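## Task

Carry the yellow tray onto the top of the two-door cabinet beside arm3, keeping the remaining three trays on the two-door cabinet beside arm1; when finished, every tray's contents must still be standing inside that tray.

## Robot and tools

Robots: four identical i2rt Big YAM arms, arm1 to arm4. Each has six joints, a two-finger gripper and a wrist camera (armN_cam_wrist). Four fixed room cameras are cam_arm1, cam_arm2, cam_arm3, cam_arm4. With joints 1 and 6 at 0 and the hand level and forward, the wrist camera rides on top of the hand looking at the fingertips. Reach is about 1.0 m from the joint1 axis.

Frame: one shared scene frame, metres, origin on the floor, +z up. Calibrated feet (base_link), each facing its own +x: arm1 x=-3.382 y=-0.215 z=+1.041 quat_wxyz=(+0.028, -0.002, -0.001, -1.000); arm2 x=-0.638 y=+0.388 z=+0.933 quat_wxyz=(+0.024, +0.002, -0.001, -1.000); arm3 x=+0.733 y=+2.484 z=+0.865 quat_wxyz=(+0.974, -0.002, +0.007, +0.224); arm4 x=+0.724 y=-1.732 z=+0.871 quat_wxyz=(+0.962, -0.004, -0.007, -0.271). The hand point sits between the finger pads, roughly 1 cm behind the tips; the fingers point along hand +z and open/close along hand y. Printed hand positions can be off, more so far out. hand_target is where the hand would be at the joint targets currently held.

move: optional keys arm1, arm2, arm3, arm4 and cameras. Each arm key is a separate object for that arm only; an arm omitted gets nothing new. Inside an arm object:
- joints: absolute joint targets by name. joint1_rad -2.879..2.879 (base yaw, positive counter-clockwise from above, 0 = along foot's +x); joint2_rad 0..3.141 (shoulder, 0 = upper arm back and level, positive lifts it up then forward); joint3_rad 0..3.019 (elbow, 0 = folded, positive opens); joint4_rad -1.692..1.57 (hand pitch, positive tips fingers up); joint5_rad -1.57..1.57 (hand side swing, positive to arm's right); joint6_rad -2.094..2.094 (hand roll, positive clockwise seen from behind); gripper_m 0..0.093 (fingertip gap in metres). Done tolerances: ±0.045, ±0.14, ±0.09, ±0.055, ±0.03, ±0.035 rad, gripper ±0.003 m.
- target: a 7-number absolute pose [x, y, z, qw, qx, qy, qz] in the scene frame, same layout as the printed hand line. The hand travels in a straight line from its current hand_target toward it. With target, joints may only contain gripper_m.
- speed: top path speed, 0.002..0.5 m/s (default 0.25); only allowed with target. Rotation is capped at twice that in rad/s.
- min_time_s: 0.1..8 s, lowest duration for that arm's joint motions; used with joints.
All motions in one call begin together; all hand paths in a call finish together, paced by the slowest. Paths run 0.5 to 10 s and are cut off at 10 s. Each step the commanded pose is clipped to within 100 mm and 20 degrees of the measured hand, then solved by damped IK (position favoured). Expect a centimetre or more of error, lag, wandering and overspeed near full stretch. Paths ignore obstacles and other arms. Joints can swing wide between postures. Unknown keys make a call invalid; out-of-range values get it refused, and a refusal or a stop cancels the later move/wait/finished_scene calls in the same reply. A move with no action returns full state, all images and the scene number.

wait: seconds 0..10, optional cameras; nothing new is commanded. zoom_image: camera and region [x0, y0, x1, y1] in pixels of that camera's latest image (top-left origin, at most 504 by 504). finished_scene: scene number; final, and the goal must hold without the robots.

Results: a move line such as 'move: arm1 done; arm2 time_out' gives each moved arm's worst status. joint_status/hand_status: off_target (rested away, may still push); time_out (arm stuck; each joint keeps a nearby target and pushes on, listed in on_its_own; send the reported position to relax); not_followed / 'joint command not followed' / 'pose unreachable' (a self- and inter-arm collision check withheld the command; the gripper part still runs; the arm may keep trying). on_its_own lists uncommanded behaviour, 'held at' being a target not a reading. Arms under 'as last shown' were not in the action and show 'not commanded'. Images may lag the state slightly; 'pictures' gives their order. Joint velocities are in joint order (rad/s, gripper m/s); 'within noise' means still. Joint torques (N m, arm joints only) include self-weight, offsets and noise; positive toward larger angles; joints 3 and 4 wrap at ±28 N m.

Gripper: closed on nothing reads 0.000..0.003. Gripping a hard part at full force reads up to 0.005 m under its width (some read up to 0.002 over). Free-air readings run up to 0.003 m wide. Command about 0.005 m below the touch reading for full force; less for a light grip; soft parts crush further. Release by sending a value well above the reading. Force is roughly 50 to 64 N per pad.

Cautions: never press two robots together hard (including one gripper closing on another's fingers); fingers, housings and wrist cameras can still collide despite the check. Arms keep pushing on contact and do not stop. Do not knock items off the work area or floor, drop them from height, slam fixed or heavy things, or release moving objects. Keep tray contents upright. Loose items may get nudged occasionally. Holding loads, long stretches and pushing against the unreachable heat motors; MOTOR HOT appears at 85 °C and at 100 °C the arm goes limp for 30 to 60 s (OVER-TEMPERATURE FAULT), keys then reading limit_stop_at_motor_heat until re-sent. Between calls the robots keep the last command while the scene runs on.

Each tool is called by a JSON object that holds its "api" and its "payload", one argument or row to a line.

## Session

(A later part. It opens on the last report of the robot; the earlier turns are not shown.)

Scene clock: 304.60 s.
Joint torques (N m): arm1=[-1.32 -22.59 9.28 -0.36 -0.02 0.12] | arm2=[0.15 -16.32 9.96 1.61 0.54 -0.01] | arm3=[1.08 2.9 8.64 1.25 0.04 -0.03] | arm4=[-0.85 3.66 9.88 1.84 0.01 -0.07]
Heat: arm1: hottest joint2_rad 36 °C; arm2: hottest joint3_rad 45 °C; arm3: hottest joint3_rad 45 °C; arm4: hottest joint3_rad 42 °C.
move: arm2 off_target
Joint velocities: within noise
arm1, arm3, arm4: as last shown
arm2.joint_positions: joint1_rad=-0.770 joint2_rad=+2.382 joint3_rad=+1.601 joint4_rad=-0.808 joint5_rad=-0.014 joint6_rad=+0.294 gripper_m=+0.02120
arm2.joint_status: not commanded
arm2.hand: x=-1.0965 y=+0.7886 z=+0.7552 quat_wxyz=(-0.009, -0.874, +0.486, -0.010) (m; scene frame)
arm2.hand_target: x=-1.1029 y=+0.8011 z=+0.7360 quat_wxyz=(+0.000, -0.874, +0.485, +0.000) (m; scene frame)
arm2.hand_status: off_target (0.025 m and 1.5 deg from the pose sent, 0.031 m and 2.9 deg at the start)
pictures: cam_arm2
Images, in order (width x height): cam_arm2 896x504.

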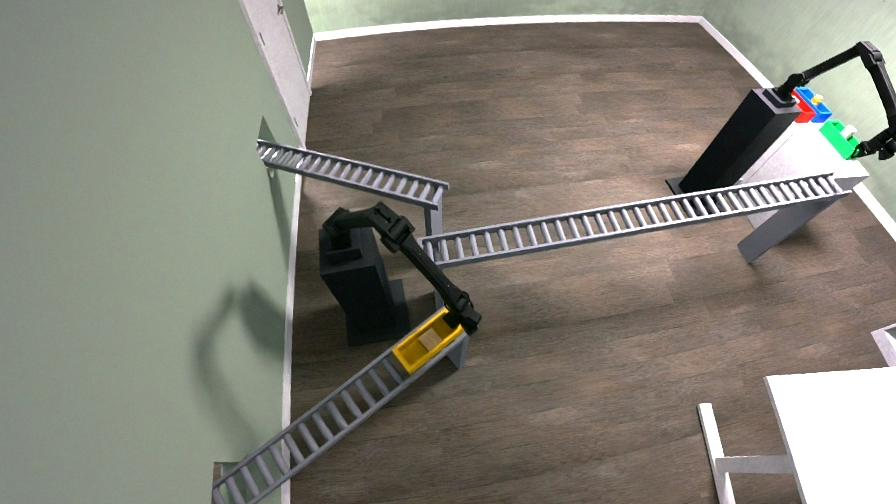

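{"api": "move", "payload": {
  "arm2": {"joints":{"gripper_m":0.05}},
  "cameras": ["cam_arm2"]
}}

{"api": "zoom_image", "payload": {
  "camera": "cam_arm2",
  "region": [360, 260, 490, 390]
}}

Scene clock: 308.23 s.
Joint torques (N m): arm1=[-0.97 -22.77 9.26 -0.39 -0.03 0.11] | arm2=[0.32 -18.32 8.9 0.68 -0.1 -0.02] | arm3=[1.14 2.73 8.7 1.28 0.05 -0.04] | arm4=[-0.44 3.84 10.02 1.74 0 -0.11]
Heat: arm1: hottest joint2_rad 36 °C; arm2: hottest joint3_rad 45 °C; arm3: hottest joint3_rad 45 °C; arm4: hottest joint3_rad 42 °C.
move: arm2 done
Joint velocities: within noise
arm1.joint_positions: joint1_rad=-1.501 joint2_rad=+2.013 joint3_rad=+1.657 joint4_rad=-1.252 joint5_rad=+0.005 joint6_rad=+0.117 gripper_m=+0.04989
arm1.joint_status: not commanded
arm1.hand: x=-3.4553 y=+0.3750 z=+1.1027 quat_wxyz=(-0.012, -0.710, +0.704, -0.015) (m; scene frame)
arm1.hand_target: x=-3.4549 y=+0.3892 z=+1.1202 quat_wxyz=(+0.000, -0.707, +0.707, +0.000) (m; scene frame)
arm1.hand_status: not commanded
arm2.joint_positions: joint1_rad=-0.771 joint2_rad=+2.409 joint3_rad=+1.612 joint4_rad=-0.786 joint5_rad=+0.001 joint6_rad=+0.293 gripper_m=+0.04993
arm2.joint_status: all done
arm2.hand: x=-1.0967 y=+0.7935 z=+0.7424 quat_wxyz=(-0.001, -0.874, +0.486, -0.008) (m; scene frame)
arm2.hand_target: x=-1.1029 y=+0.8010 z=+0.7359 quat_wxyz=(+0.000, -0.874, +0.485, +0.000) (m; scene frame)
arm2.hand_status: not commanded
arm3.joint_positions: joint1_rad=+0.862 joint2_rad=+0.642 joint3_rad=+1.412 joint4_rad=-1.560 joint5_rad=+0.220 joint6_rad=+0.359 gripper_m=+0.09396
arm3.joint_status: not commanded
arm3.hand: x=+0.8287 y=+2.6760 z=+1.3667 quat_wxyz=(-0.322, +0.386, -0.838, -0.213) (m; scene frame)
arm3.hand_target: x=+0.8285 y=+2.6750 z=+1.3781 quat_wxyz=(-0.330, +0.382, -0.834, -0.223) (m; scene frame)
arm3.hand_status: not commanded
arm4.joint_positions: joint1_rad=+0.611 joint2_rad=+0.619 joint3_rad=+1.338 joint4_rad=-1.545 joint5_rad=+0.202 joint6_rad=+0.301 gripper_m=+0.09396
arm4.joint_status: not commanded
arm4.hand: x=+0.9262 y=-1.7486 z=+1.3507 quat_wxyz=(-0.379, -0.145, -0.914, +0.032) (m; scene frame)
arm4.hand_target: x=+0.9249 y=-1.7486 z=+1.3599 quat_wxyz=(-0.389, -0.145, -0.909, +0.029) (m; scene frame)
arm4.hand_status: not commanded
pictures: cam_arm2
Images, in order (width x height): cam_arm2 896x504.

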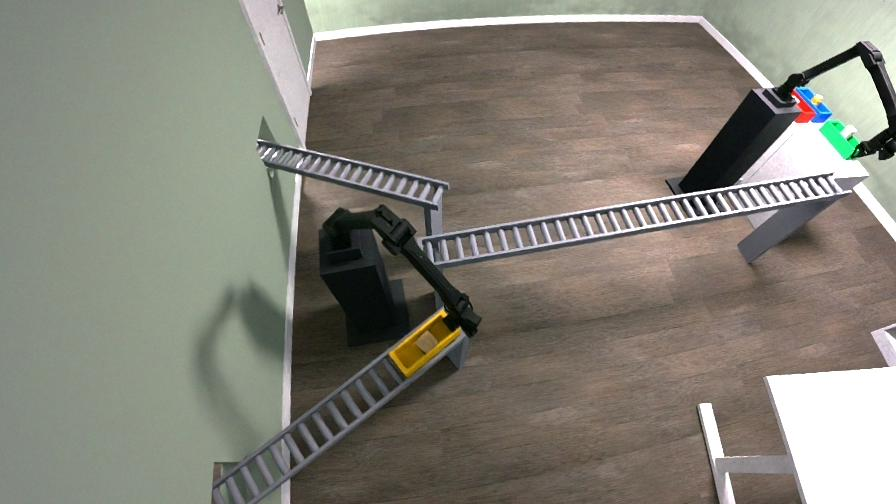

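Scaled by 3.877 from the camera's 896x504 image, which has a finer 1280x720 frame.

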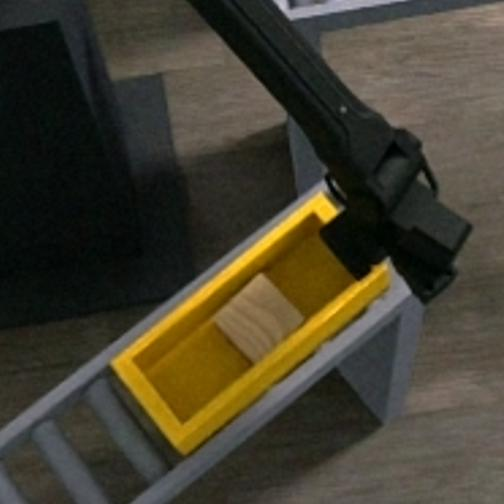

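{"api": "move", "payload": {
  "arm2": {"target":[-1.09,0.78,1.0,0,0.874,-0.485,0],"speed":0.2}
}}

{"api": "move", "payload": {
  "arm3": {"joints":{"joint1_rad":-1.2,"joint5_rad":0,"joint6_rad":0,"gripper_m":0.055},"min_time_s":4},
  "cameras": ["cam_arm2","cam_arm3","arm3_cam_wrist"]
}}

{"api": "zoom_image", "payload": {
  "camera": "cam_arm3",
  "region": [340, 100, 660, 420]
}}

Scene clock: 314.80 s.
Joint torques (N m): arm1=[-1.14 -22.65 9.28 -0.4 -0.02 0.11] | arm2=[1.14 -17.38 11.93 -0.13 -0.1 0.08] | arm3=[0.97 2.84 8.69 1.28 0.03 -0.04] | arm4=[-0.67 3.55 9.85 2.11 0.06 -0.06]
Heat: arm1: hottest joint2_rad 36 °C; arm2: hottest joint3_rad 44 °C; arm3: hottest joint3_rad 45 °C; arm4: hottest joint3_rad 42 °C.
move: arm2 off_target
Joint velocities: within noise
arm1, arm3, arm4: as last shown
arm2.joint_positions: joint1_rad=-0.771 joint2_rad=+1.987 joint3_rad=+1.603 joint4_rad=-1.206 joint5_rad=+0.001 joint6_rad=+0.293 gripper_m=+0.04994
arm2.joint_status: not commanded
arm2.hand: x=-1.0776 y=+0.7765 z=+0.9886 quat_wxyz=(-0.002, -0.874, +0.486, -0.011) (m; scene frame)
arm2.hand_target: x=-1.0896 y=+0.7797 z=+1.0002 quat_wxyz=(+0.000, -0.874, +0.485, +0.000) (m; scene frame)
arm2.hand_status: off_target (0.017 m and 1.3 deg from the pose sent, 0.258 m and 0.9 deg at the start)
pictures: none

Scene clock: 319.33 s.
Joint torques (N m): arm1=[-1.38 -22.65 9.28 -0.38 -0.02 0.1] | arm2=[1.44 -18.02 11.81 -0.08 -0.09 0.11] | arm3=[0.44 2.78 8.66 1.35 -0.27 -0.11] | arm4=[-0.56 3.25 9.91 1.95 0.1 -0.1]
Heat: arm1: hottest joint2_rad 36 °C; arm2: hottest joint3_rad 45 °C; arm3: hottest joint3_rad 45 °C; arm4: hottest joint3_rad 42 °C.
move: arm3 done
Joint velocities: within noise
arm1, arm2, arm4: as last shown
arm3.joint_positions: joint1_rad=-1.190 joint2_rad=+0.642 joint3_rad=+1.412 joint4_rad=-1.560 joint5_rad=+0.003 joint6_rad=+0.009 gripper_m=+0.05507
arm3.joint_status: all done
arm3.hand: x=+0.8929 y=+2.3466 z=+1.3650 quat_wxyz=(-0.350, -0.336, -0.863, +0.142) (m; scene frame)
arm3.hand_target: x=+0.8912 y=+2.3463 z=+1.3765 quat_wxyz=(-0.362, -0.334, -0.858, +0.149) (m; scene frame)
arm3.hand_status: not commanded
pictures: arm3_cam_wrist, cam_arm2, cam_arm3
Images, in order (width x height): arm3_cam_wrist 896x504, cam_arm2 896x504, cam_arm3 896x504.

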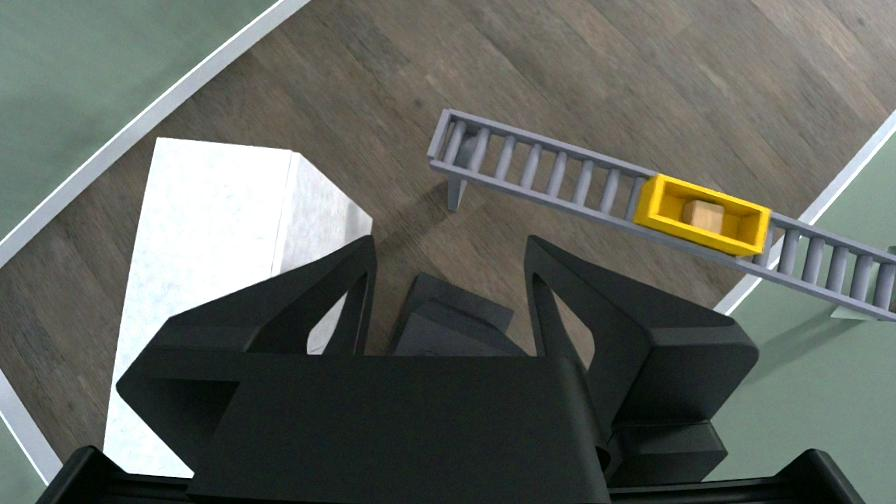

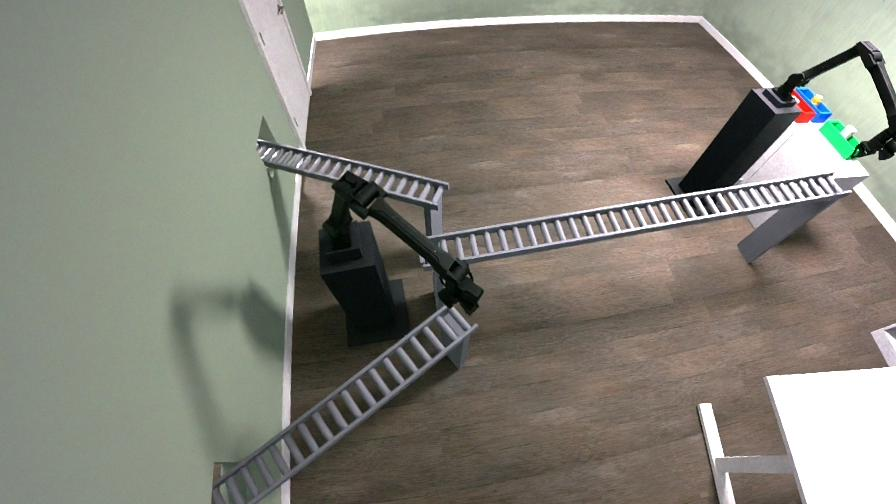

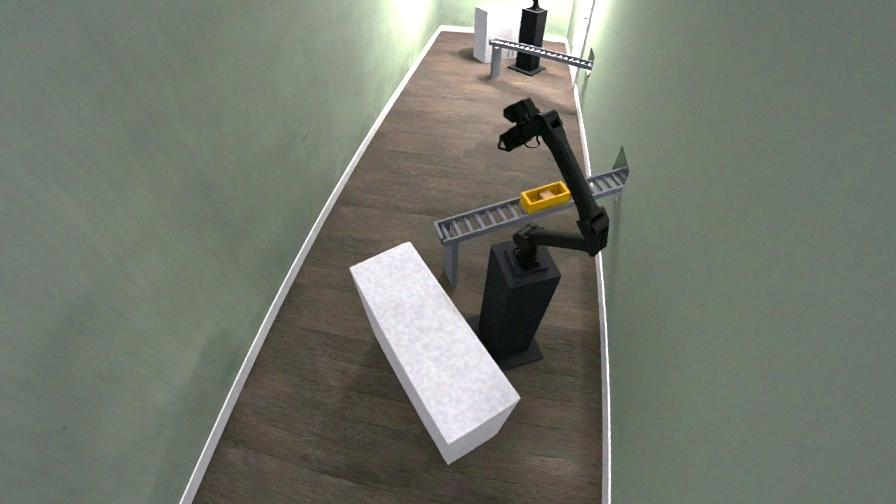

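Scaled by 1.575 from the camera's 896x504 image, which has a finer 1280x720 frame.

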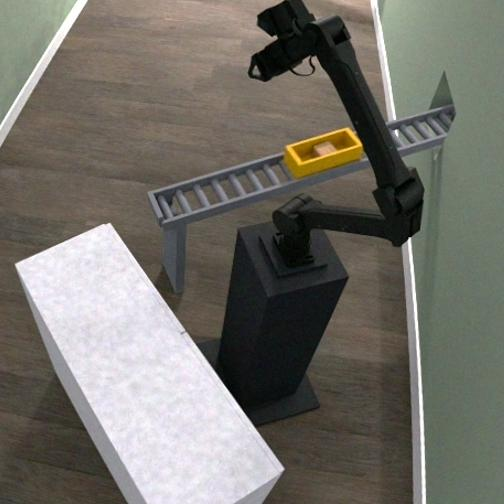

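{"api": "move", "payload": {
  "arm3": {"target":[0.88,2.03,1.0,0,0.5,0.866,0]},
  "cameras": ["cam_arm3","arm3_cam_wrist"]
}}

{"api": "zoom_image", "payload": {
  "camera": "cam_arm3",
  "region": [400, 140, 640, 300]
}}

Scene clock: 333.83 s.
Joint torques (N m): arm1=[-1.32 -22.95 9.24 -0.39 -0.02 0.11] | arm2=[1.14 -18.08 11.9 -0.13 -0.1 0.09] | arm3=[0.26 -12.4 11.1 -0.18 0.03 0.05] | arm4=[-1.38 3.6 10 1.84 0.02 -0.14]
Heat: arm1: hottest joint3_rad 37 °C; arm2: hottest joint3_rad 47 °C; arm3: hottest joint3_rad 45 °C; arm4: hottest joint3_rad 42 °C.
move: arm3 off_target
Joint velocities: within noise
arm1, arm2, arm4: as last shown
arm3.joint_positions: joint1_rad=-1.709 joint2_rad=+1.634 joint3_rad=+1.260 joint4_rad=-1.248 joint5_rad=-0.018 joint6_rad=-0.228 gripper_m=+0.05507
arm3.joint_status: not commanded
arm3.hand: x=+0.8781 y=+2.0516 z=+0.9829 quat_wxyz=(+0.017, -0.492, -0.870, -0.018) (m; scene frame)
arm3.hand_target: x=+0.8796 y=+2.0310 z=+1.0003 quat_wxyz=(+0.000, -0.500, -0.866, +0.000) (m; scene frame)
arm3.hand_status: off_target (0.028 m and 3.0 deg from the pose sent, 0.483 m and 47.6 deg at the start)
pictures: arm3_cam_wrist, cam_arm3
Images, in order (width x height): arm3_cam_wrist 896x504, cam_arm3 896x504.

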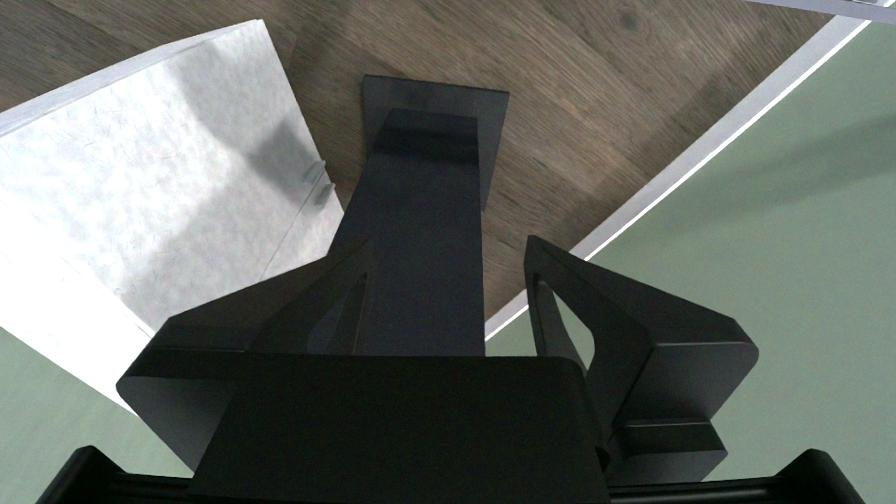

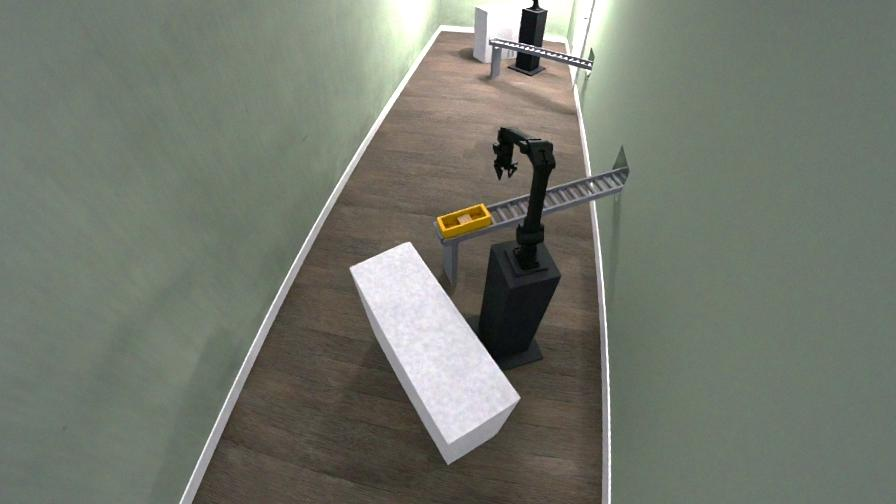

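Scaled by 2.100 from the camera's 896x504 image, which has a finer 1280x720 frame.

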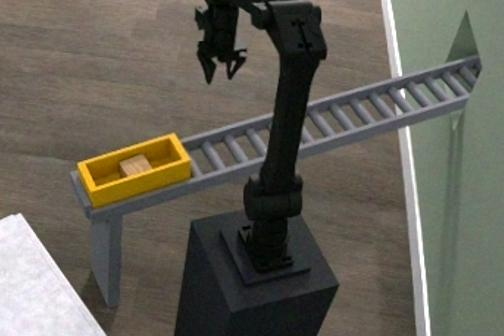

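{"api": "move", "payload": {
  "arm3": {"target":[0.93,1.95,1.05,0,0.545,0.839,0]},
  "cameras": ["cam_arm3","arm3_cam_wrist"]
}}

{"api": "zoom_image", "payload": {
  "camera": "cam_arm3",
  "region": [400, 140, 640, 300]
}}

Scene clock: 343.43 s.
Joint torques (N m): arm1=[-1.2 -22.71 9.26 -0.36 -0.01 0.12] | arm2=[1.14 -17.9 11.9 -0.13 -0.11 0.08] | arm3=[1.26 -15.68 11.86 -0.46 0.02 0.05] | arm4=[-0.91 3.19 9.92 2.02 0.04 -0.11]
Heat: arm1: hottest joint3_rad 37 °C; arm2: hottest joint3_rad 47 °C; arm3: hottest joint3_rad 46 °C; arm4: hottest joint3_rad 43 °C.
move: arm3 off_target
Joint velocities: within noise
arm1, arm2, arm4: as last shown
arm3.joint_positions: joint1_rad=-1.685 joint2_rad=+1.832 joint3_rad=+1.668 joint4_rad=-1.446 joint5_rad=-0.018 joint6_rad=-0.082 gripper_m=+0.05507
arm3.joint_status: not commanded
arm3.hand: x=+0.9208 y=+1.9649 z=+1.0345 quat_wxyz=(+0.014, -0.544, -0.839, -0.013) (m; scene frame)
arm3.hand_target: x=+0.9297 y=+1.9510 z=+1.0501 quat_wxyz=(-0.001, -0.545, -0.839, +0.000) (m; scene frame)
arm3.hand_status: off_target (0.023 m and 2.2 deg from the pose sent, 0.132 m and 7.6 deg at the start)
pictures: arm3_cam_wrist, cam_arm3
Images, in order (width x height): arm3_cam_wrist 896x504, cam_arm3 896x504.

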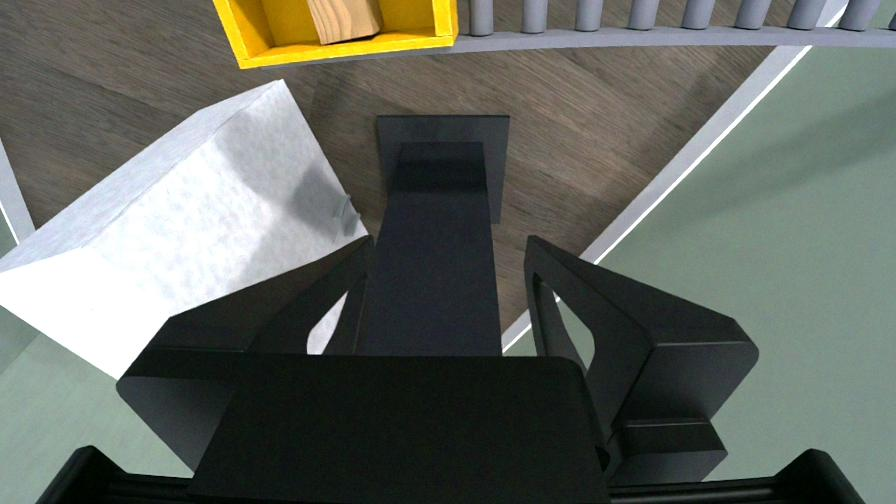

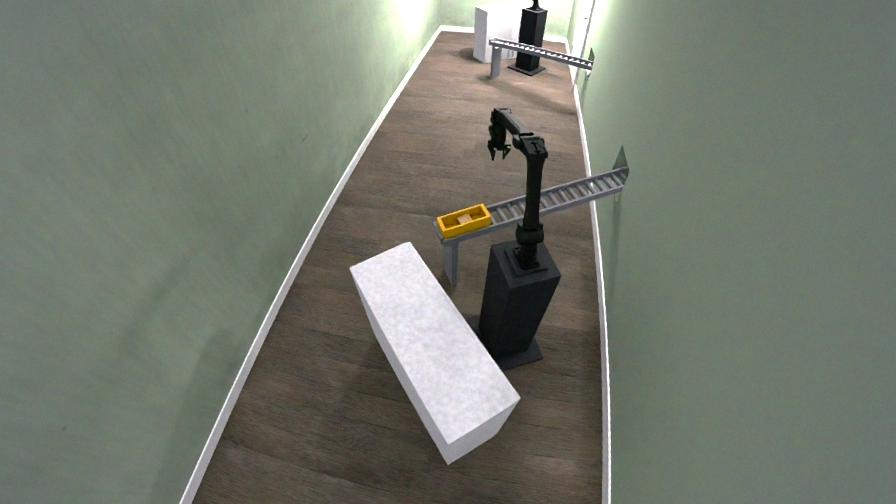

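Scaled by 2.100 from the camera's 896x504 image, which has a finer 1280x720 frame.

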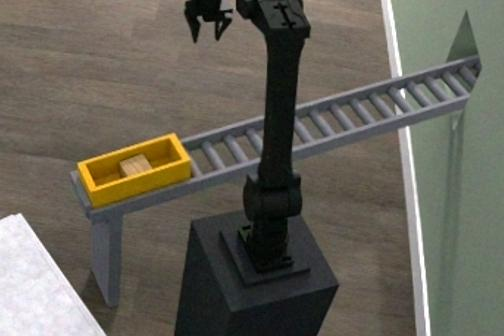

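{"api": "move", "payload": {
  "arm3": {"target":[0.942,1.922,0.78,0,0.54,0.842,0]},
  "cameras": ["cam_arm3","arm3_cam_wrist"]
}}

{"api": "zoom_image", "payload": {
  "camera": "cam_arm3",
  "region": [400, 140, 640, 300]
}}

Scene clock: 349.93 s.
Joint torques (N m): arm1=[-1.14 -22.77 9.22 -0.35 -0.03 0.1] | arm2=[1.2 -18.2 11.88 -0.14 -0.11 0.08] | arm3=[1.73 -19.19 6.64 0.24 0.01 0.02] | arm4=[-1.32 3.25 9.92 1.78 0.04 -0.08]
Heat: arm1: hottest joint3_rad 37 °C; arm2: hottest joint3_rad 48 °C; arm3: hottest joint3_rad 48 °C; arm4: hottest joint3_rad 43 °C.
move: arm3 off_target
Joint velocities: within noise
arm1, arm2, arm4: as last shown
arm3.joint_positions: joint1_rad=-1.680 joint2_rad=+2.198 joint3_rad=+1.521 joint4_rad=-0.918 joint5_rad=-0.018 joint6_rad=-0.082 gripper_m=+0.05507
arm3.joint_status: not commanded
arm3.hand: x=+0.9334 y=+1.9280 z=+0.7760 quat_wxyz=(+0.008, -0.542, -0.840, -0.008) (m; scene frame)
arm3.hand_target: x=+0.9421 y=+1.9221 z=+0.7801 quat_wxyz=(+0.000, -0.540, -0.842, +0.000) (m; scene frame)
arm3.hand_status: off_target (0.011 m and 1.3 deg from the pose sent, 0.259 m and 2.2 deg at the start)
pictures: arm3_cam_wrist, cam_arm3
Images, in order (width x height): arm3_cam_wrist 896x504, cam_arm3 896x504.

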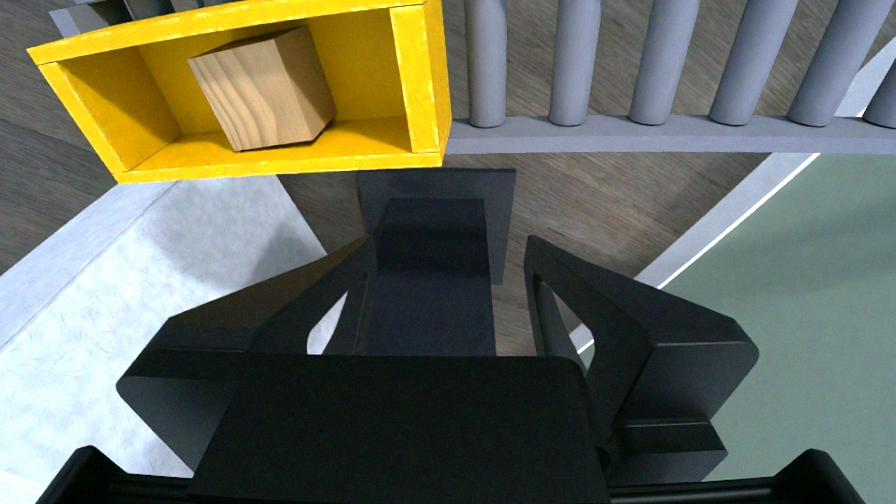

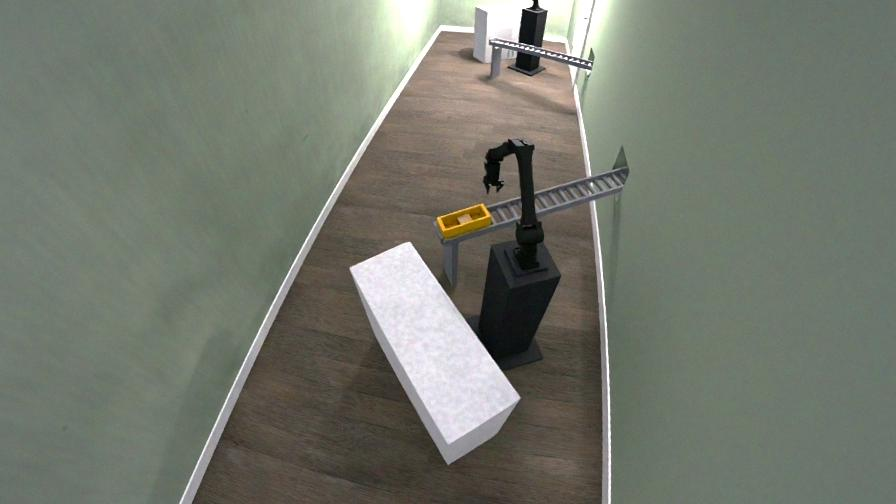

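Scaled by 2.100 from the camera's 896x504 image, which has a finer 1280x720 frame.

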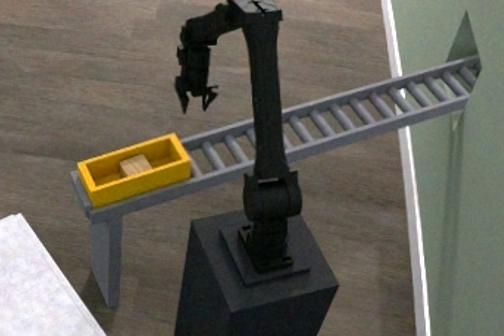

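{"api": "move", "payload": {
  "arm3": {"target":[0.975,1.892,0.68,0,0.53,0.848,0],"speed":0.15},
  "cameras": ["cam_arm3","arm3_cam_wrist"]
}}

{"api": "zoom_image", "payload": {
  "camera": "cam_arm3",
  "region": [400, 140, 560, 250]
}}

Scene clock: 361.30 s.
Joint torques (N m): arm1=[-1.08 -22.71 9.28 -0.39 -0.03 0.11] | arm2=[1.26 -17.67 11.9 -0.09 -0.09 0.09] | arm3=[1.49 -19.84 8.53 0.08 0.02 0.04] | arm4=[-0.38 4.07 10.09 1.96 0.04 -0.1]
Heat: arm1: hottest joint3_rad 37 °C; arm2: hottest joint3_rad 48 °C; arm3: hottest joint3_rad 47 °C; arm4: hottest joint3_rad 43 °C.
move: arm3 off_target
Joint velocities: within noise
arm1, arm2, arm4: as last shown
arm3.joint_positions: joint1_rad=-1.644 joint2_rad=+2.437 joint3_rad=+1.668 joint4_rad=-0.838 joint5_rad=-0.018 joint6_rad=-0.073 gripper_m=+0.05507
arm3.joint_status: not commanded
arm3.hand: x=+0.9626 y=+1.9086 z=+0.6758 quat_wxyz=(+0.014, -0.530, -0.848, -0.012) (m; scene frame)
arm3.hand_target: x=+0.9748 y=+1.8927 z=+0.6806 quat_wxyz=(+0.000, -0.530, -0.848, +0.000) (m; scene frame)
arm3.hand_status: off_target (0.021 m and 2.1 deg from the pose sent, 0.111 m and 2.1 deg at the start)
pictures: arm3_cam_wrist, cam_arm3
Images, in order (width x height): arm3_cam_wrist 896x504, cam_arm3 896x504.

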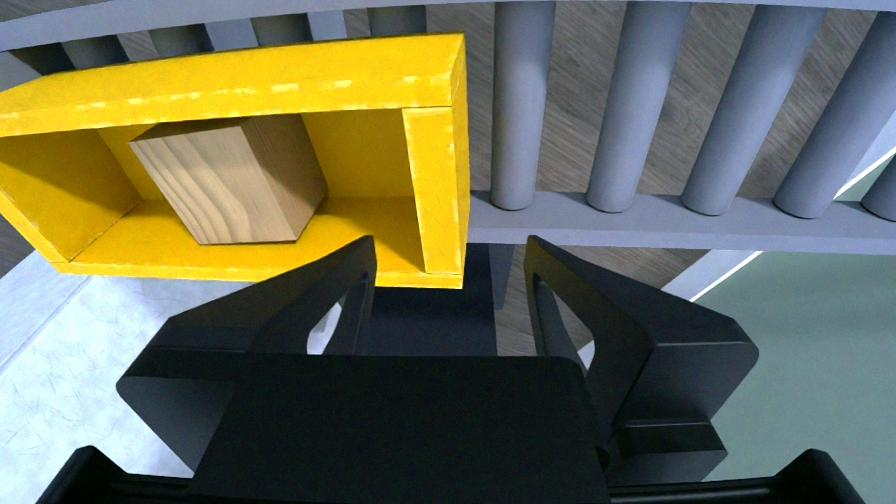

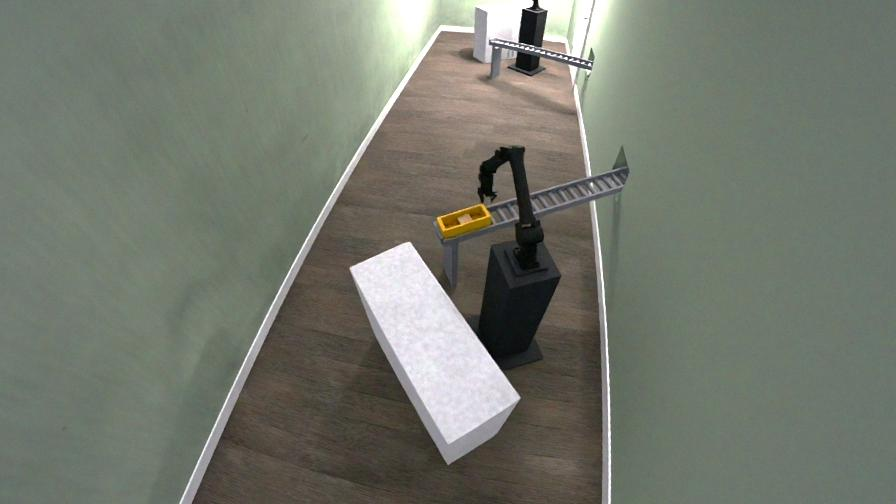

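Scaled by 3.150 from the camera's 896x504 image, which has a finer 1280x720 frame.

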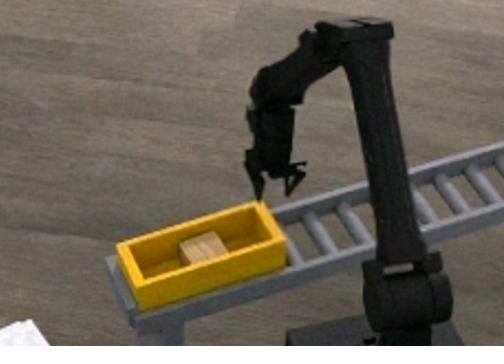

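{"api": "move", "payload": {
  "arm3": {"target":[0.984,1.892,0.612,0,0.53,0.848,0],"speed":0.1},
  "cameras": ["arm3_cam_wrist"]
}}

Scene clock: 365.43 s.
Joint torques (N m): arm1=[-1.26 -22.77 9.29 -0.42 -0.02 0.11] | arm2=[1.44 -17.9 11.84 -0.16 -0.09 0.09] | arm3=[1.38 -20.31 7.86 0.13 0.02 0.03] | arm4=[-1.26 3.43 10.07 2 0.04 -0.12]
Heat: arm1: hottest joint3_rad 37 °C; arm2: hottest joint3_rad 48 °C; arm3: hottest joint3_rad 47 °C; arm4: hottest joint3_rad 43 °C.
move: arm3 off_target
Joint velocities: within noise
arm1, arm2, arm4: as last shown
arm3.joint_positions: joint1_rad=-1.630 joint2_rad=+2.578 joint3_rad=+1.736 joint4_rad=-0.769 joint5_rad=-0.018 joint6_rad=-0.059 gripper_m=+0.05507
arm3.joint_status: not commanded
arm3.hand: x=+0.9706 y=+1.9088 z=+0.6078 quat_wxyz=(+0.015, -0.531, -0.847, -0.013) (m; scene frame)
arm3.hand_target: x=+0.9839 y=+1.8928 z=+0.6126 quat_wxyz=(+0.000, -0.530, -0.848, +0.000) (m; scene frame)
arm3.hand_status: off_target (0.022 m and 2.3 deg from the pose sent, 0.069 m and 2.1 deg at the start)
pictures: arm3_cam_wrist
Images, in order (width x height): arm3_cam_wrist 896x504.

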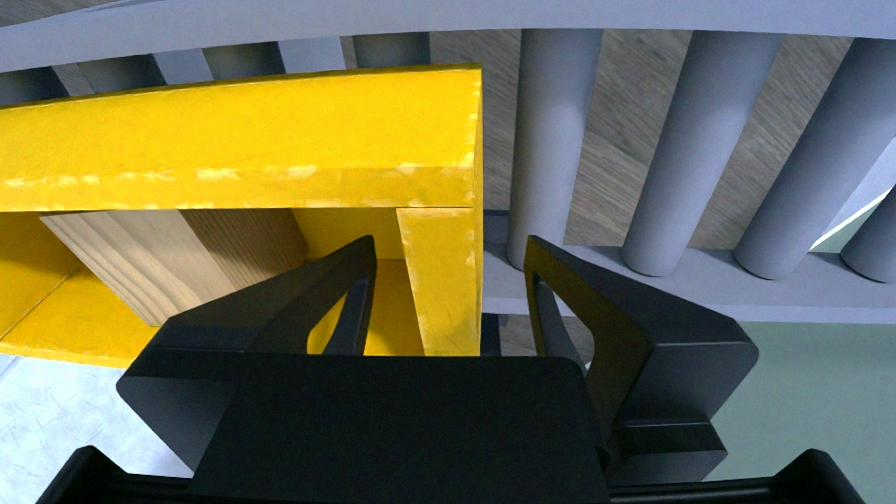

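{"api": "move", "payload": {
  "arm3": {"target":[0.984,1.893,0.602,0,0.53,0.848,0],"speed":0.06}
}}

{"api": "move", "payload": {
  "arm3": {"joints":{"gripper_m":0.012}}
}}

{"api": "move", "payload": {
  "arm3": {"target":[0.965,1.91,0.82,0,0.53,0.848,0],"speed":0.1},
  "cameras": ["cam_arm3","arm3_cam_wrist"]
}}

Scene clock: 368.50 s.
Joint torques (N m): arm1=[-1.03 -22.83 9.29 -0.4 -0.04 0.11] | arm2=[1.14 -17.9 11.89 -0.2 -0.1 0.09] | arm3=[1.44 -20.07 7.84 0.2 0.01 0.05] | arm4=[-0.67 3.6 10.04 1.65 0.01 -0.08]
Heat: arm1: hottest joint3_rad 37 °C; arm2: hottest joint3_rad 48 °C; arm3: hottest joint3_rad 47 °C; arm4: hottest joint3_rad 43 °C.
move: arm3 off_target
Joint velocities: within noise
arm1.joint_positions: joint1_rad=-1.501 joint2_rad=+2.013 joint3_rad=+1.657 joint4_rad=-1.252 joint5_rad=+0.005 joint6_rad=+0.117 gripper_m=+0.04989
arm1.joint_status: not commanded
arm1.hand: x=-3.4553 y=+0.3750 z=+1.1027 quat_wxyz=(-0.012, -0.710, +0.704, -0.015) (m; scene frame)
arm1.hand_target: x=-3.4549 y=+0.3892 z=+1.1202 quat_wxyz=(+0.000, -0.707, +0.707, +0.000) (m; scene frame)
arm1.hand_status: not commanded
arm2: as last shown
arm3.joint_positions: joint1_rad=-1.630 joint2_rad=+2.591 joint3_rad=+1.741 joint4_rad=-0.757 joint5_rad=-0.018 joint6_rad=-0.058 gripper_m=+0.05507
arm3.joint_status: not commanded
arm3.hand: x=+0.9708 y=+1.9081 z=+0.6011 quat_wxyz=(+0.014, -0.531, -0.847, -0.012) (m; scene frame)
arm3.hand_target: x=+0.9839 y=+1.8938 z=+0.6026 quat_wxyz=(+0.000, -0.530, -0.848, +0.000) (m; scene frame)
arm3.hand_status: off_target (0.020 m and 2.1 deg from the pose sent, 0.021 m and 2.3 deg at the start)
arm4.joint_positions: joint1_rad=+0.611 joint2_rad=+0.619 joint3_rad=+1.338 joint4_rad=-1.545 joint5_rad=+0.202 joint6_rad=+0.301 gripper_m=+0.09396
arm4.joint_status: not commanded
arm4.hand: x=+0.9262 y=-1.7486 z=+1.3507 quat_wxyz=(-0.379, -0.145, -0.914, +0.032) (m; scene frame)
arm4.hand_target: x=+0.9249 y=-1.7486 z=+1.3599 quat_wxyz=(-0.389, -0.145, -0.909, +0.029) (m; scene frame)
arm4.hand_status: not commanded
pictures: none

Scene clock: 369.30 s.
Joint torques (N m): arm1=[-1.14 -22.77 9.24 -0.39 -0.02 0.11] | arm2=[1.26 -18.02 11.82 -0.12 -0.11 0.1] | arm3=[1.38 -20.07 7.86 0.16 -0.89 0.06] | arm4=[-0.79 3.49 10.04 1.96 0.06 -0.11]
Heat: arm1: hottest joint3_rad 37 °C; arm2: hottest joint3_rad 48 °C; arm3: hottest joint3_rad 47 °C; arm4: hottest joint3_rad 43 °C.
move: arm3 off_target
Joint velocities: within noise
arm1, arm4: as last shown
arm2.joint_positions: joint1_rad=-0.771 joint2_rad=+1.987 joint3_rad=+1.603 joint4_rad=-1.206 joint5_rad=+0.001 joint6_rad=+0.293 gripper_m=+0.04994
arm2.joint_status: not commanded
arm2.hand: x=-1.0776 y=+0.7765 z=+0.9886 quat_wxyz=(-0.002, -0.874, +0.486, -0.011) (m; scene frame)
arm2.hand_target: x=-1.0896 y=+0.7797 z=+1.0002 quat_wxyz=(+0.000, -0.874, +0.485, +0.000) (m; scene frame)
arm2.hand_status: not commanded
arm3.joint_positions: joint1_rad=-1.628 joint2_rad=+2.592 joint3_rad=+1.741 joint4_rad=-0.757 joint5_rad=+0.002 joint6_rad=-0.058 gripper_m=+0.01934
arm3.joint_status: gripper_m off_target (ended at +0.01937, target +0.01200)
arm3.hand: x=+0.9687 y=+1.9074 z=+0.6009 quat_wxyz=(+0.020, -0.530, -0.848, -0.004) (m; scene frame)
arm3.hand_target: x=+0.9838 y=+1.8937 z=+0.6026 quat_wxyz=(+0.000, -0.530, -0.848, +0.000) (m; scene frame)
arm3.hand_status: not commanded
pictures: none

Scene clock: 372.30 s.
Joint torques (N m): arm1=[-1.2 -22.95 9.28 -0.43 -0.02 0.11] | arm2=[1.44 -18.02 11.89 -0.13 -0.11 0.1] | arm3=[-0.15 -25.64 6.35 -0.79 -0.91 -0.18] | arm4=[-0.79 3.55 10.06 1.92 0.05 -0.07]
Heat: arm1: hottest joint2_rad 37 °C; arm2: hottest joint3_rad 48 °C; arm3: hottest joint3_rad 47 °C; arm4: hottest joint3_rad 43 °C.
move: arm3 off_target
Joint velocities: within noise
arm1, arm2, arm4: as last shown
arm3.joint_positions: joint1_rad=-1.629 joint2_rad=+2.247 joint3_rad=+1.619 joint4_rad=-1.002 joint5_rad=+0.004 joint6_rad=-0.054 gripper_m=+0.01934
arm3.joint_status: not commanded
arm3.hand: x=+0.9634 y=+1.9235 z=+0.7766 quat_wxyz=(+0.029, -0.532, -0.846, -0.009) (m; scene frame)
arm3.hand_target: x=+0.9646 y=+1.9107 z=+0.8186 quat_wxyz=(+0.000, -0.530, -0.848, +0.000) (m; scene frame)
arm3.hand_status: off_target (0.046 m and 3.6 deg from the pose sent, 0.219 m and 2.3 deg at the start)
pictures: arm3_cam_wrist, cam_arm3
Images, in order (width x height): arm3_cam_wrist 896x504, cam_arm3 896x504.

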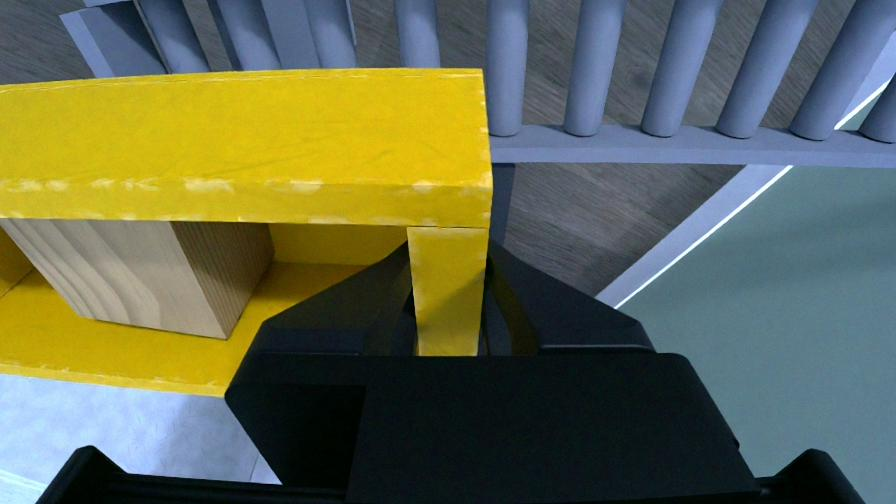

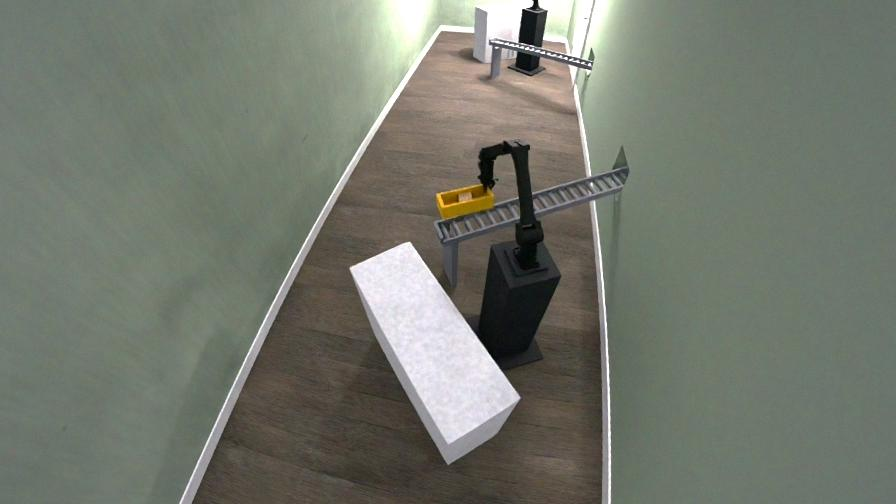

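{"api": "move", "payload": {
  "arm3": {"target":[0.93,2.0,1.06,0,0.53,0.848,0],"speed":0.2}
}}

{"api": "move", "payload": {
  "arm3": {"joints":{"joint1_rad":-0.4},"min_time_s":4},
  "cameras": ["cam_arm3","arm3_cam_wrist"]
}}

Scene clock: 378.33 s.
Joint torques (N m): arm1=[-1.32 -22.83 9.29 -0.38 -0.03 0.11] | arm2=[1.14 -18.2 11.79 -0.09 -0.1 0.1] | arm3=[0.21 -19.14 10.48 -0.83 -0.87 -0.18] | arm4=[-0.62 3.66 9.94 2.07 0.07 -0.08]
Heat: arm1: hottest joint2_rad 37 °C; arm2: hottest joint3_rad 49 °C; arm3: hottest joint3_rad 46 °C; arm4: hottest joint3_rad 43 °C.
move: arm3 off_target
Joint velocities: within noise
arm1, arm2, arm4: as last shown
arm3.joint_positions: joint1_rad=-1.634 joint2_rad=+1.762 joint3_rad=+1.531 joint4_rad=-1.414 joint5_rad=+0.004 joint6_rad=-0.059 gripper_m=+0.01934
arm3.joint_status: not commanded
arm3.hand: x=+0.9292 y=+2.0094 z=+1.0201 quat_wxyz=(+0.035, -0.532, -0.846, -0.014) (m; scene frame)
arm3.hand_target: x=+0.9295 y=+2.0015 z=+1.0593 quat_wxyz=(+0.000, -0.530, -0.848, +0.001) (m; scene frame)
arm3.hand_status: off_target (0.041 m and 4.3 deg from the pose sent, 0.295 m and 3.5 deg at the start)
pictures: none

Scene clock: 382.80 s.
Joint torques (N m): arm1=[-1.08 -22.83 9.26 -0.42 -0.03 0.11] | arm2=[1.38 -17.85 11.89 -0.1 -0.11 0.11] | arm3=[1.2 -19.55 10.5 -0.9 -0.87 -0.19] | arm4=[-0.79 3.6 9.98 1.95 0.03 -0.07]
Heat: arm1: hottest joint2_rad 37 °C; arm2: hottest joint3_rad 49 °C; arm3: hottest joint3_rad 46 °C; arm4: hottest joint3_rad 43 °C.
move: arm3 done
Joint velocities: within noise
arm1, arm2, arm4: as last shown
arm3.joint_positions: joint1_rad=-0.400 joint2_rad=+1.762 joint3_rad=+1.531 joint4_rad=-1.414 joint5_rad=+0.003 joint6_rad=-0.059 gripper_m=+0.01934
arm3.joint_status: all done
arm3.hand: x=+1.2481 y=+2.5111 z=+1.0126 quat_wxyz=(+0.044, +0.056, -0.997, +0.004) (m; scene frame)
arm3.hand_target: x=+1.2559 y=+2.5144 z=+1.0517 quat_wxyz=(+0.007, +0.064, -0.998, -0.004) (m; scene frame)
arm3.hand_status: not commanded
pictures: arm3_cam_wrist, cam_arm3
Images, in order (width x height): arm3_cam_wrist 896x504, cam_arm3 896x504.

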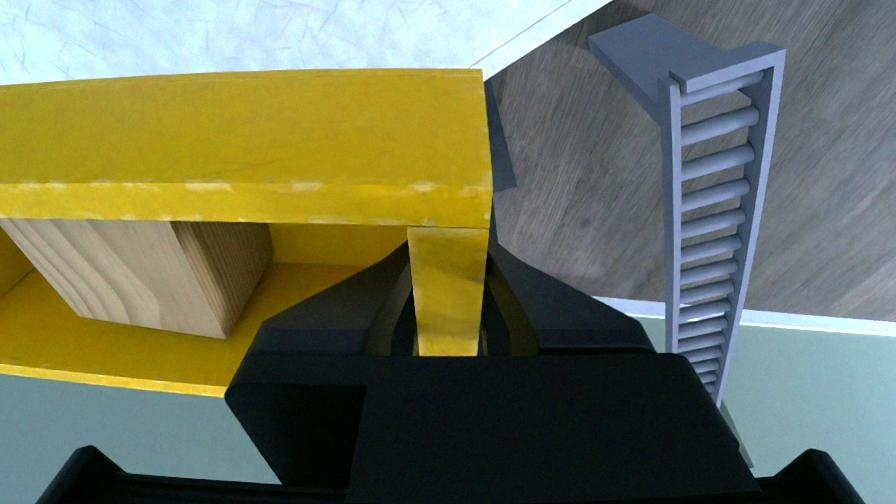

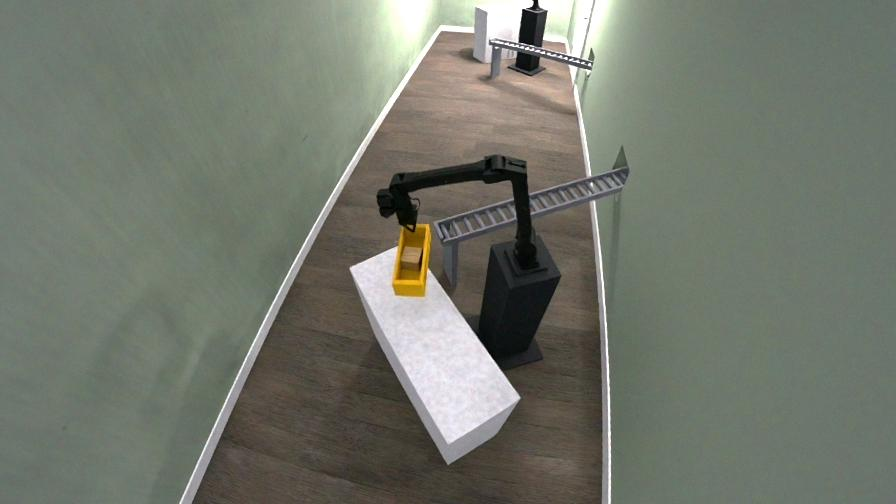

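{"api": "move", "payload": {
  "arm3": {"joints":{"joint1_rad":-0.2,"joint6_rad":-0.34},"min_time_s":2.5},
  "cameras": ["cam_arm3","arm3_cam_wrist"]
}}

{"api": "zoom_image", "payload": {
  "camera": "cam_arm3",
  "region": [340, 150, 560, 480]
}}

Scene clock: 391.50 s.
Joint torques (N m): arm1=[-1.26 -22.59 9.29 -0.43 -0.03 0.11] | arm2=[1.2 -17.85 11.89 -0.21 -0.09 0.09] | arm3=[1.61 -19.37 10.47 -0.92 -0.9 -0.2] | arm4=[-0.91 3.55 10.04 1.84 0.01 -0.05]
Heat: arm1: hottest joint2_rad 37 °C; arm2: hottest joint3_rad 49 °C; arm3: hottest joint3_rad 46 °C; arm4: hottest joint3_rad 43 °C.
move: arm3 done
Joint velocities: within noise
arm1, arm2, arm4: as last shown
arm3.joint_positions: joint1_rad=-0.208 joint2_rad=+1.762 joint3_rad=+1.531 joint4_rad=-1.414 joint5_rad=+0.003 joint6_rad=-0.320 gripper_m=+0.01934
arm3.joint_status: all done
arm3.hand: x=+1.2336 y=+2.6086 z=+1.0122 quat_wxyz=(+0.044, +0.279, -0.959, +0.002) (m; scene frame)
arm3.hand_target: x=+1.2397 y=+2.6174 z=+1.0513 quat_wxyz=(+0.007, +0.292, -0.956, -0.006) (m; scene frame)
arm3.hand_status: not commanded
pictures: arm3_cam_wrist, cam_arm3
Images, in order (width x height): arm3_cam_wrist 896x504, cam_arm3 896x504.

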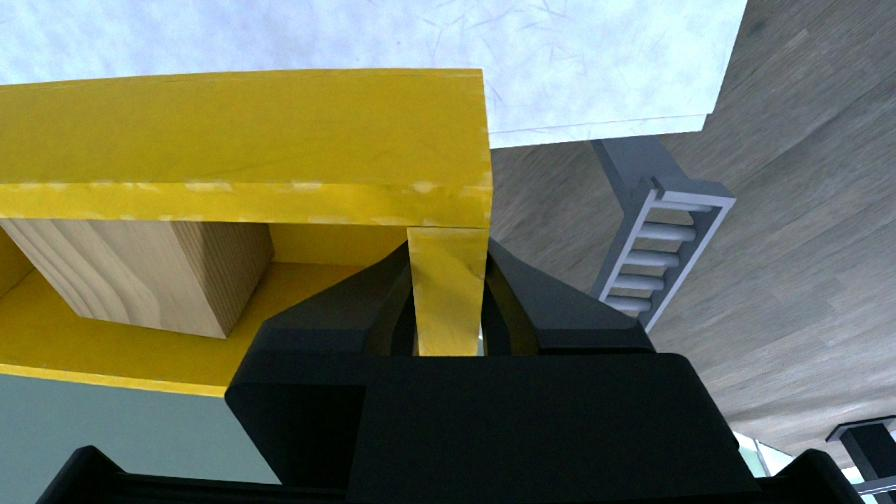

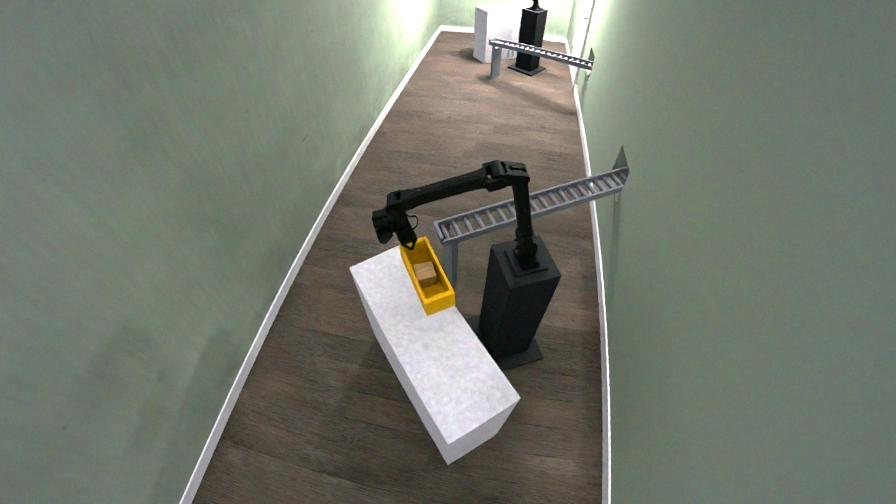

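Scaled by 1.527 from the camera's 896x504 image, which has a finer 1280x720 frame.

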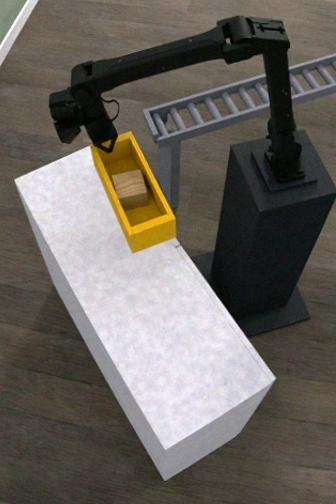

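{"api": "move", "payload": {
  "arm3": {"target":[1.32,2.665,0.94,0,0.279,-0.96,0],"speed":0.15},
  "cameras": ["cam_arm3","arm3_cam_wrist"]
}}

{"api": "zoom_image", "payload": {
  "camera": "cam_arm3",
  "region": [340, 150, 560, 480]
}}

Scene clock: 398.93 s.
Joint torques (N m): arm1=[-1.03 -22.89 9.32 -0.4 -0.04 0.11] | arm2=[1.26 -17.96 11.86 -0.13 -0.11 0.09] | arm3=[1.61 -20.42 12.29 -0.38 -0.71 -0.07] | arm4=[-1.2 3.55 9.94 2.04 0 -0.1]
Heat: arm1: hottest joint2_rad 37 °C; arm2: hottest joint3_rad 49 °C; arm3: hottest joint3_rad 47 °C; arm4: hottest joint3_rad 43 °C.
move: arm3 off_target
Joint velocities: within noise
arm1, arm2, arm4: as last shown
arm3.joint_positions: joint1_rad=-0.164 joint2_rad=+2.023 joint3_rad=+1.629 joint4_rad=-1.251 joint5_rad=+0.010 joint6_rad=-0.264 gripper_m=+0.01934
arm3.joint_status: not commanded
arm3.hand: x=+1.2928 y=+2.6480 z=+0.9042 quat_wxyz=(+0.044, +0.273, -0.961, +0.007) (m; scene frame)
arm3.hand_target: x=+1.3173 y=+2.6643 z=+0.9410 quat_wxyz=(+0.000, +0.279, -0.960, +0.000) (m; scene frame)
arm3.hand_status: off_target (0.048 m and 5.2 deg from the pose sent, 0.126 m and 5.1 deg at the start)
pictures: arm3_cam_wrist, cam_arm3
Images, in order (width x height): arm3_cam_wrist 896x504, cam_arm3 896x504.

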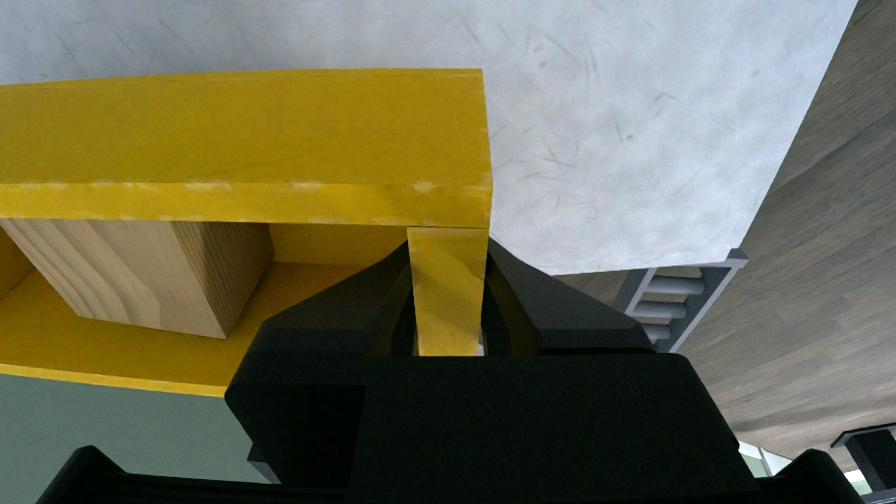

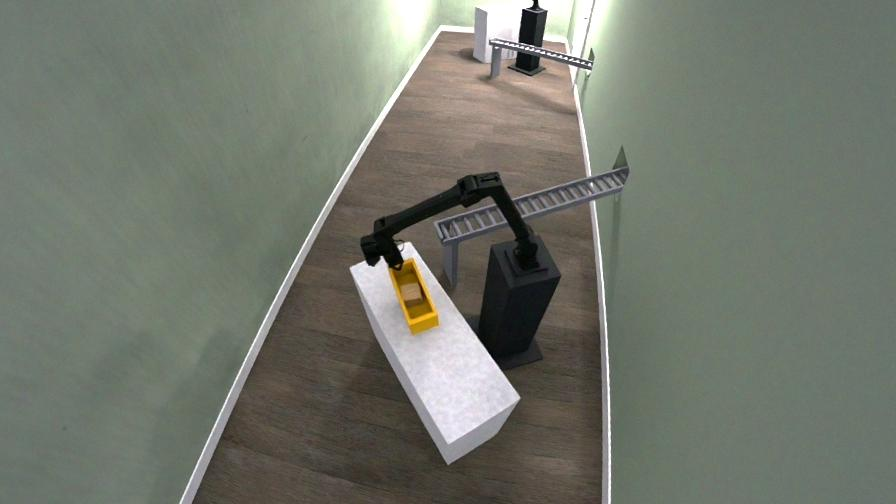

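Scaled by 1.527 from the camera's 896x504 image, which has a finer 1280x720 frame.

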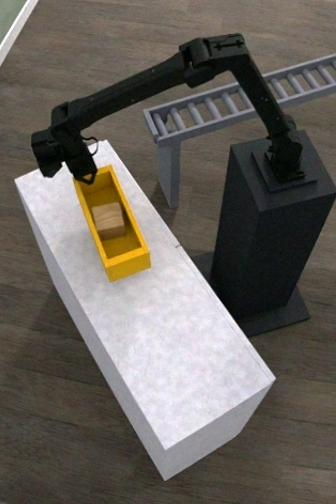

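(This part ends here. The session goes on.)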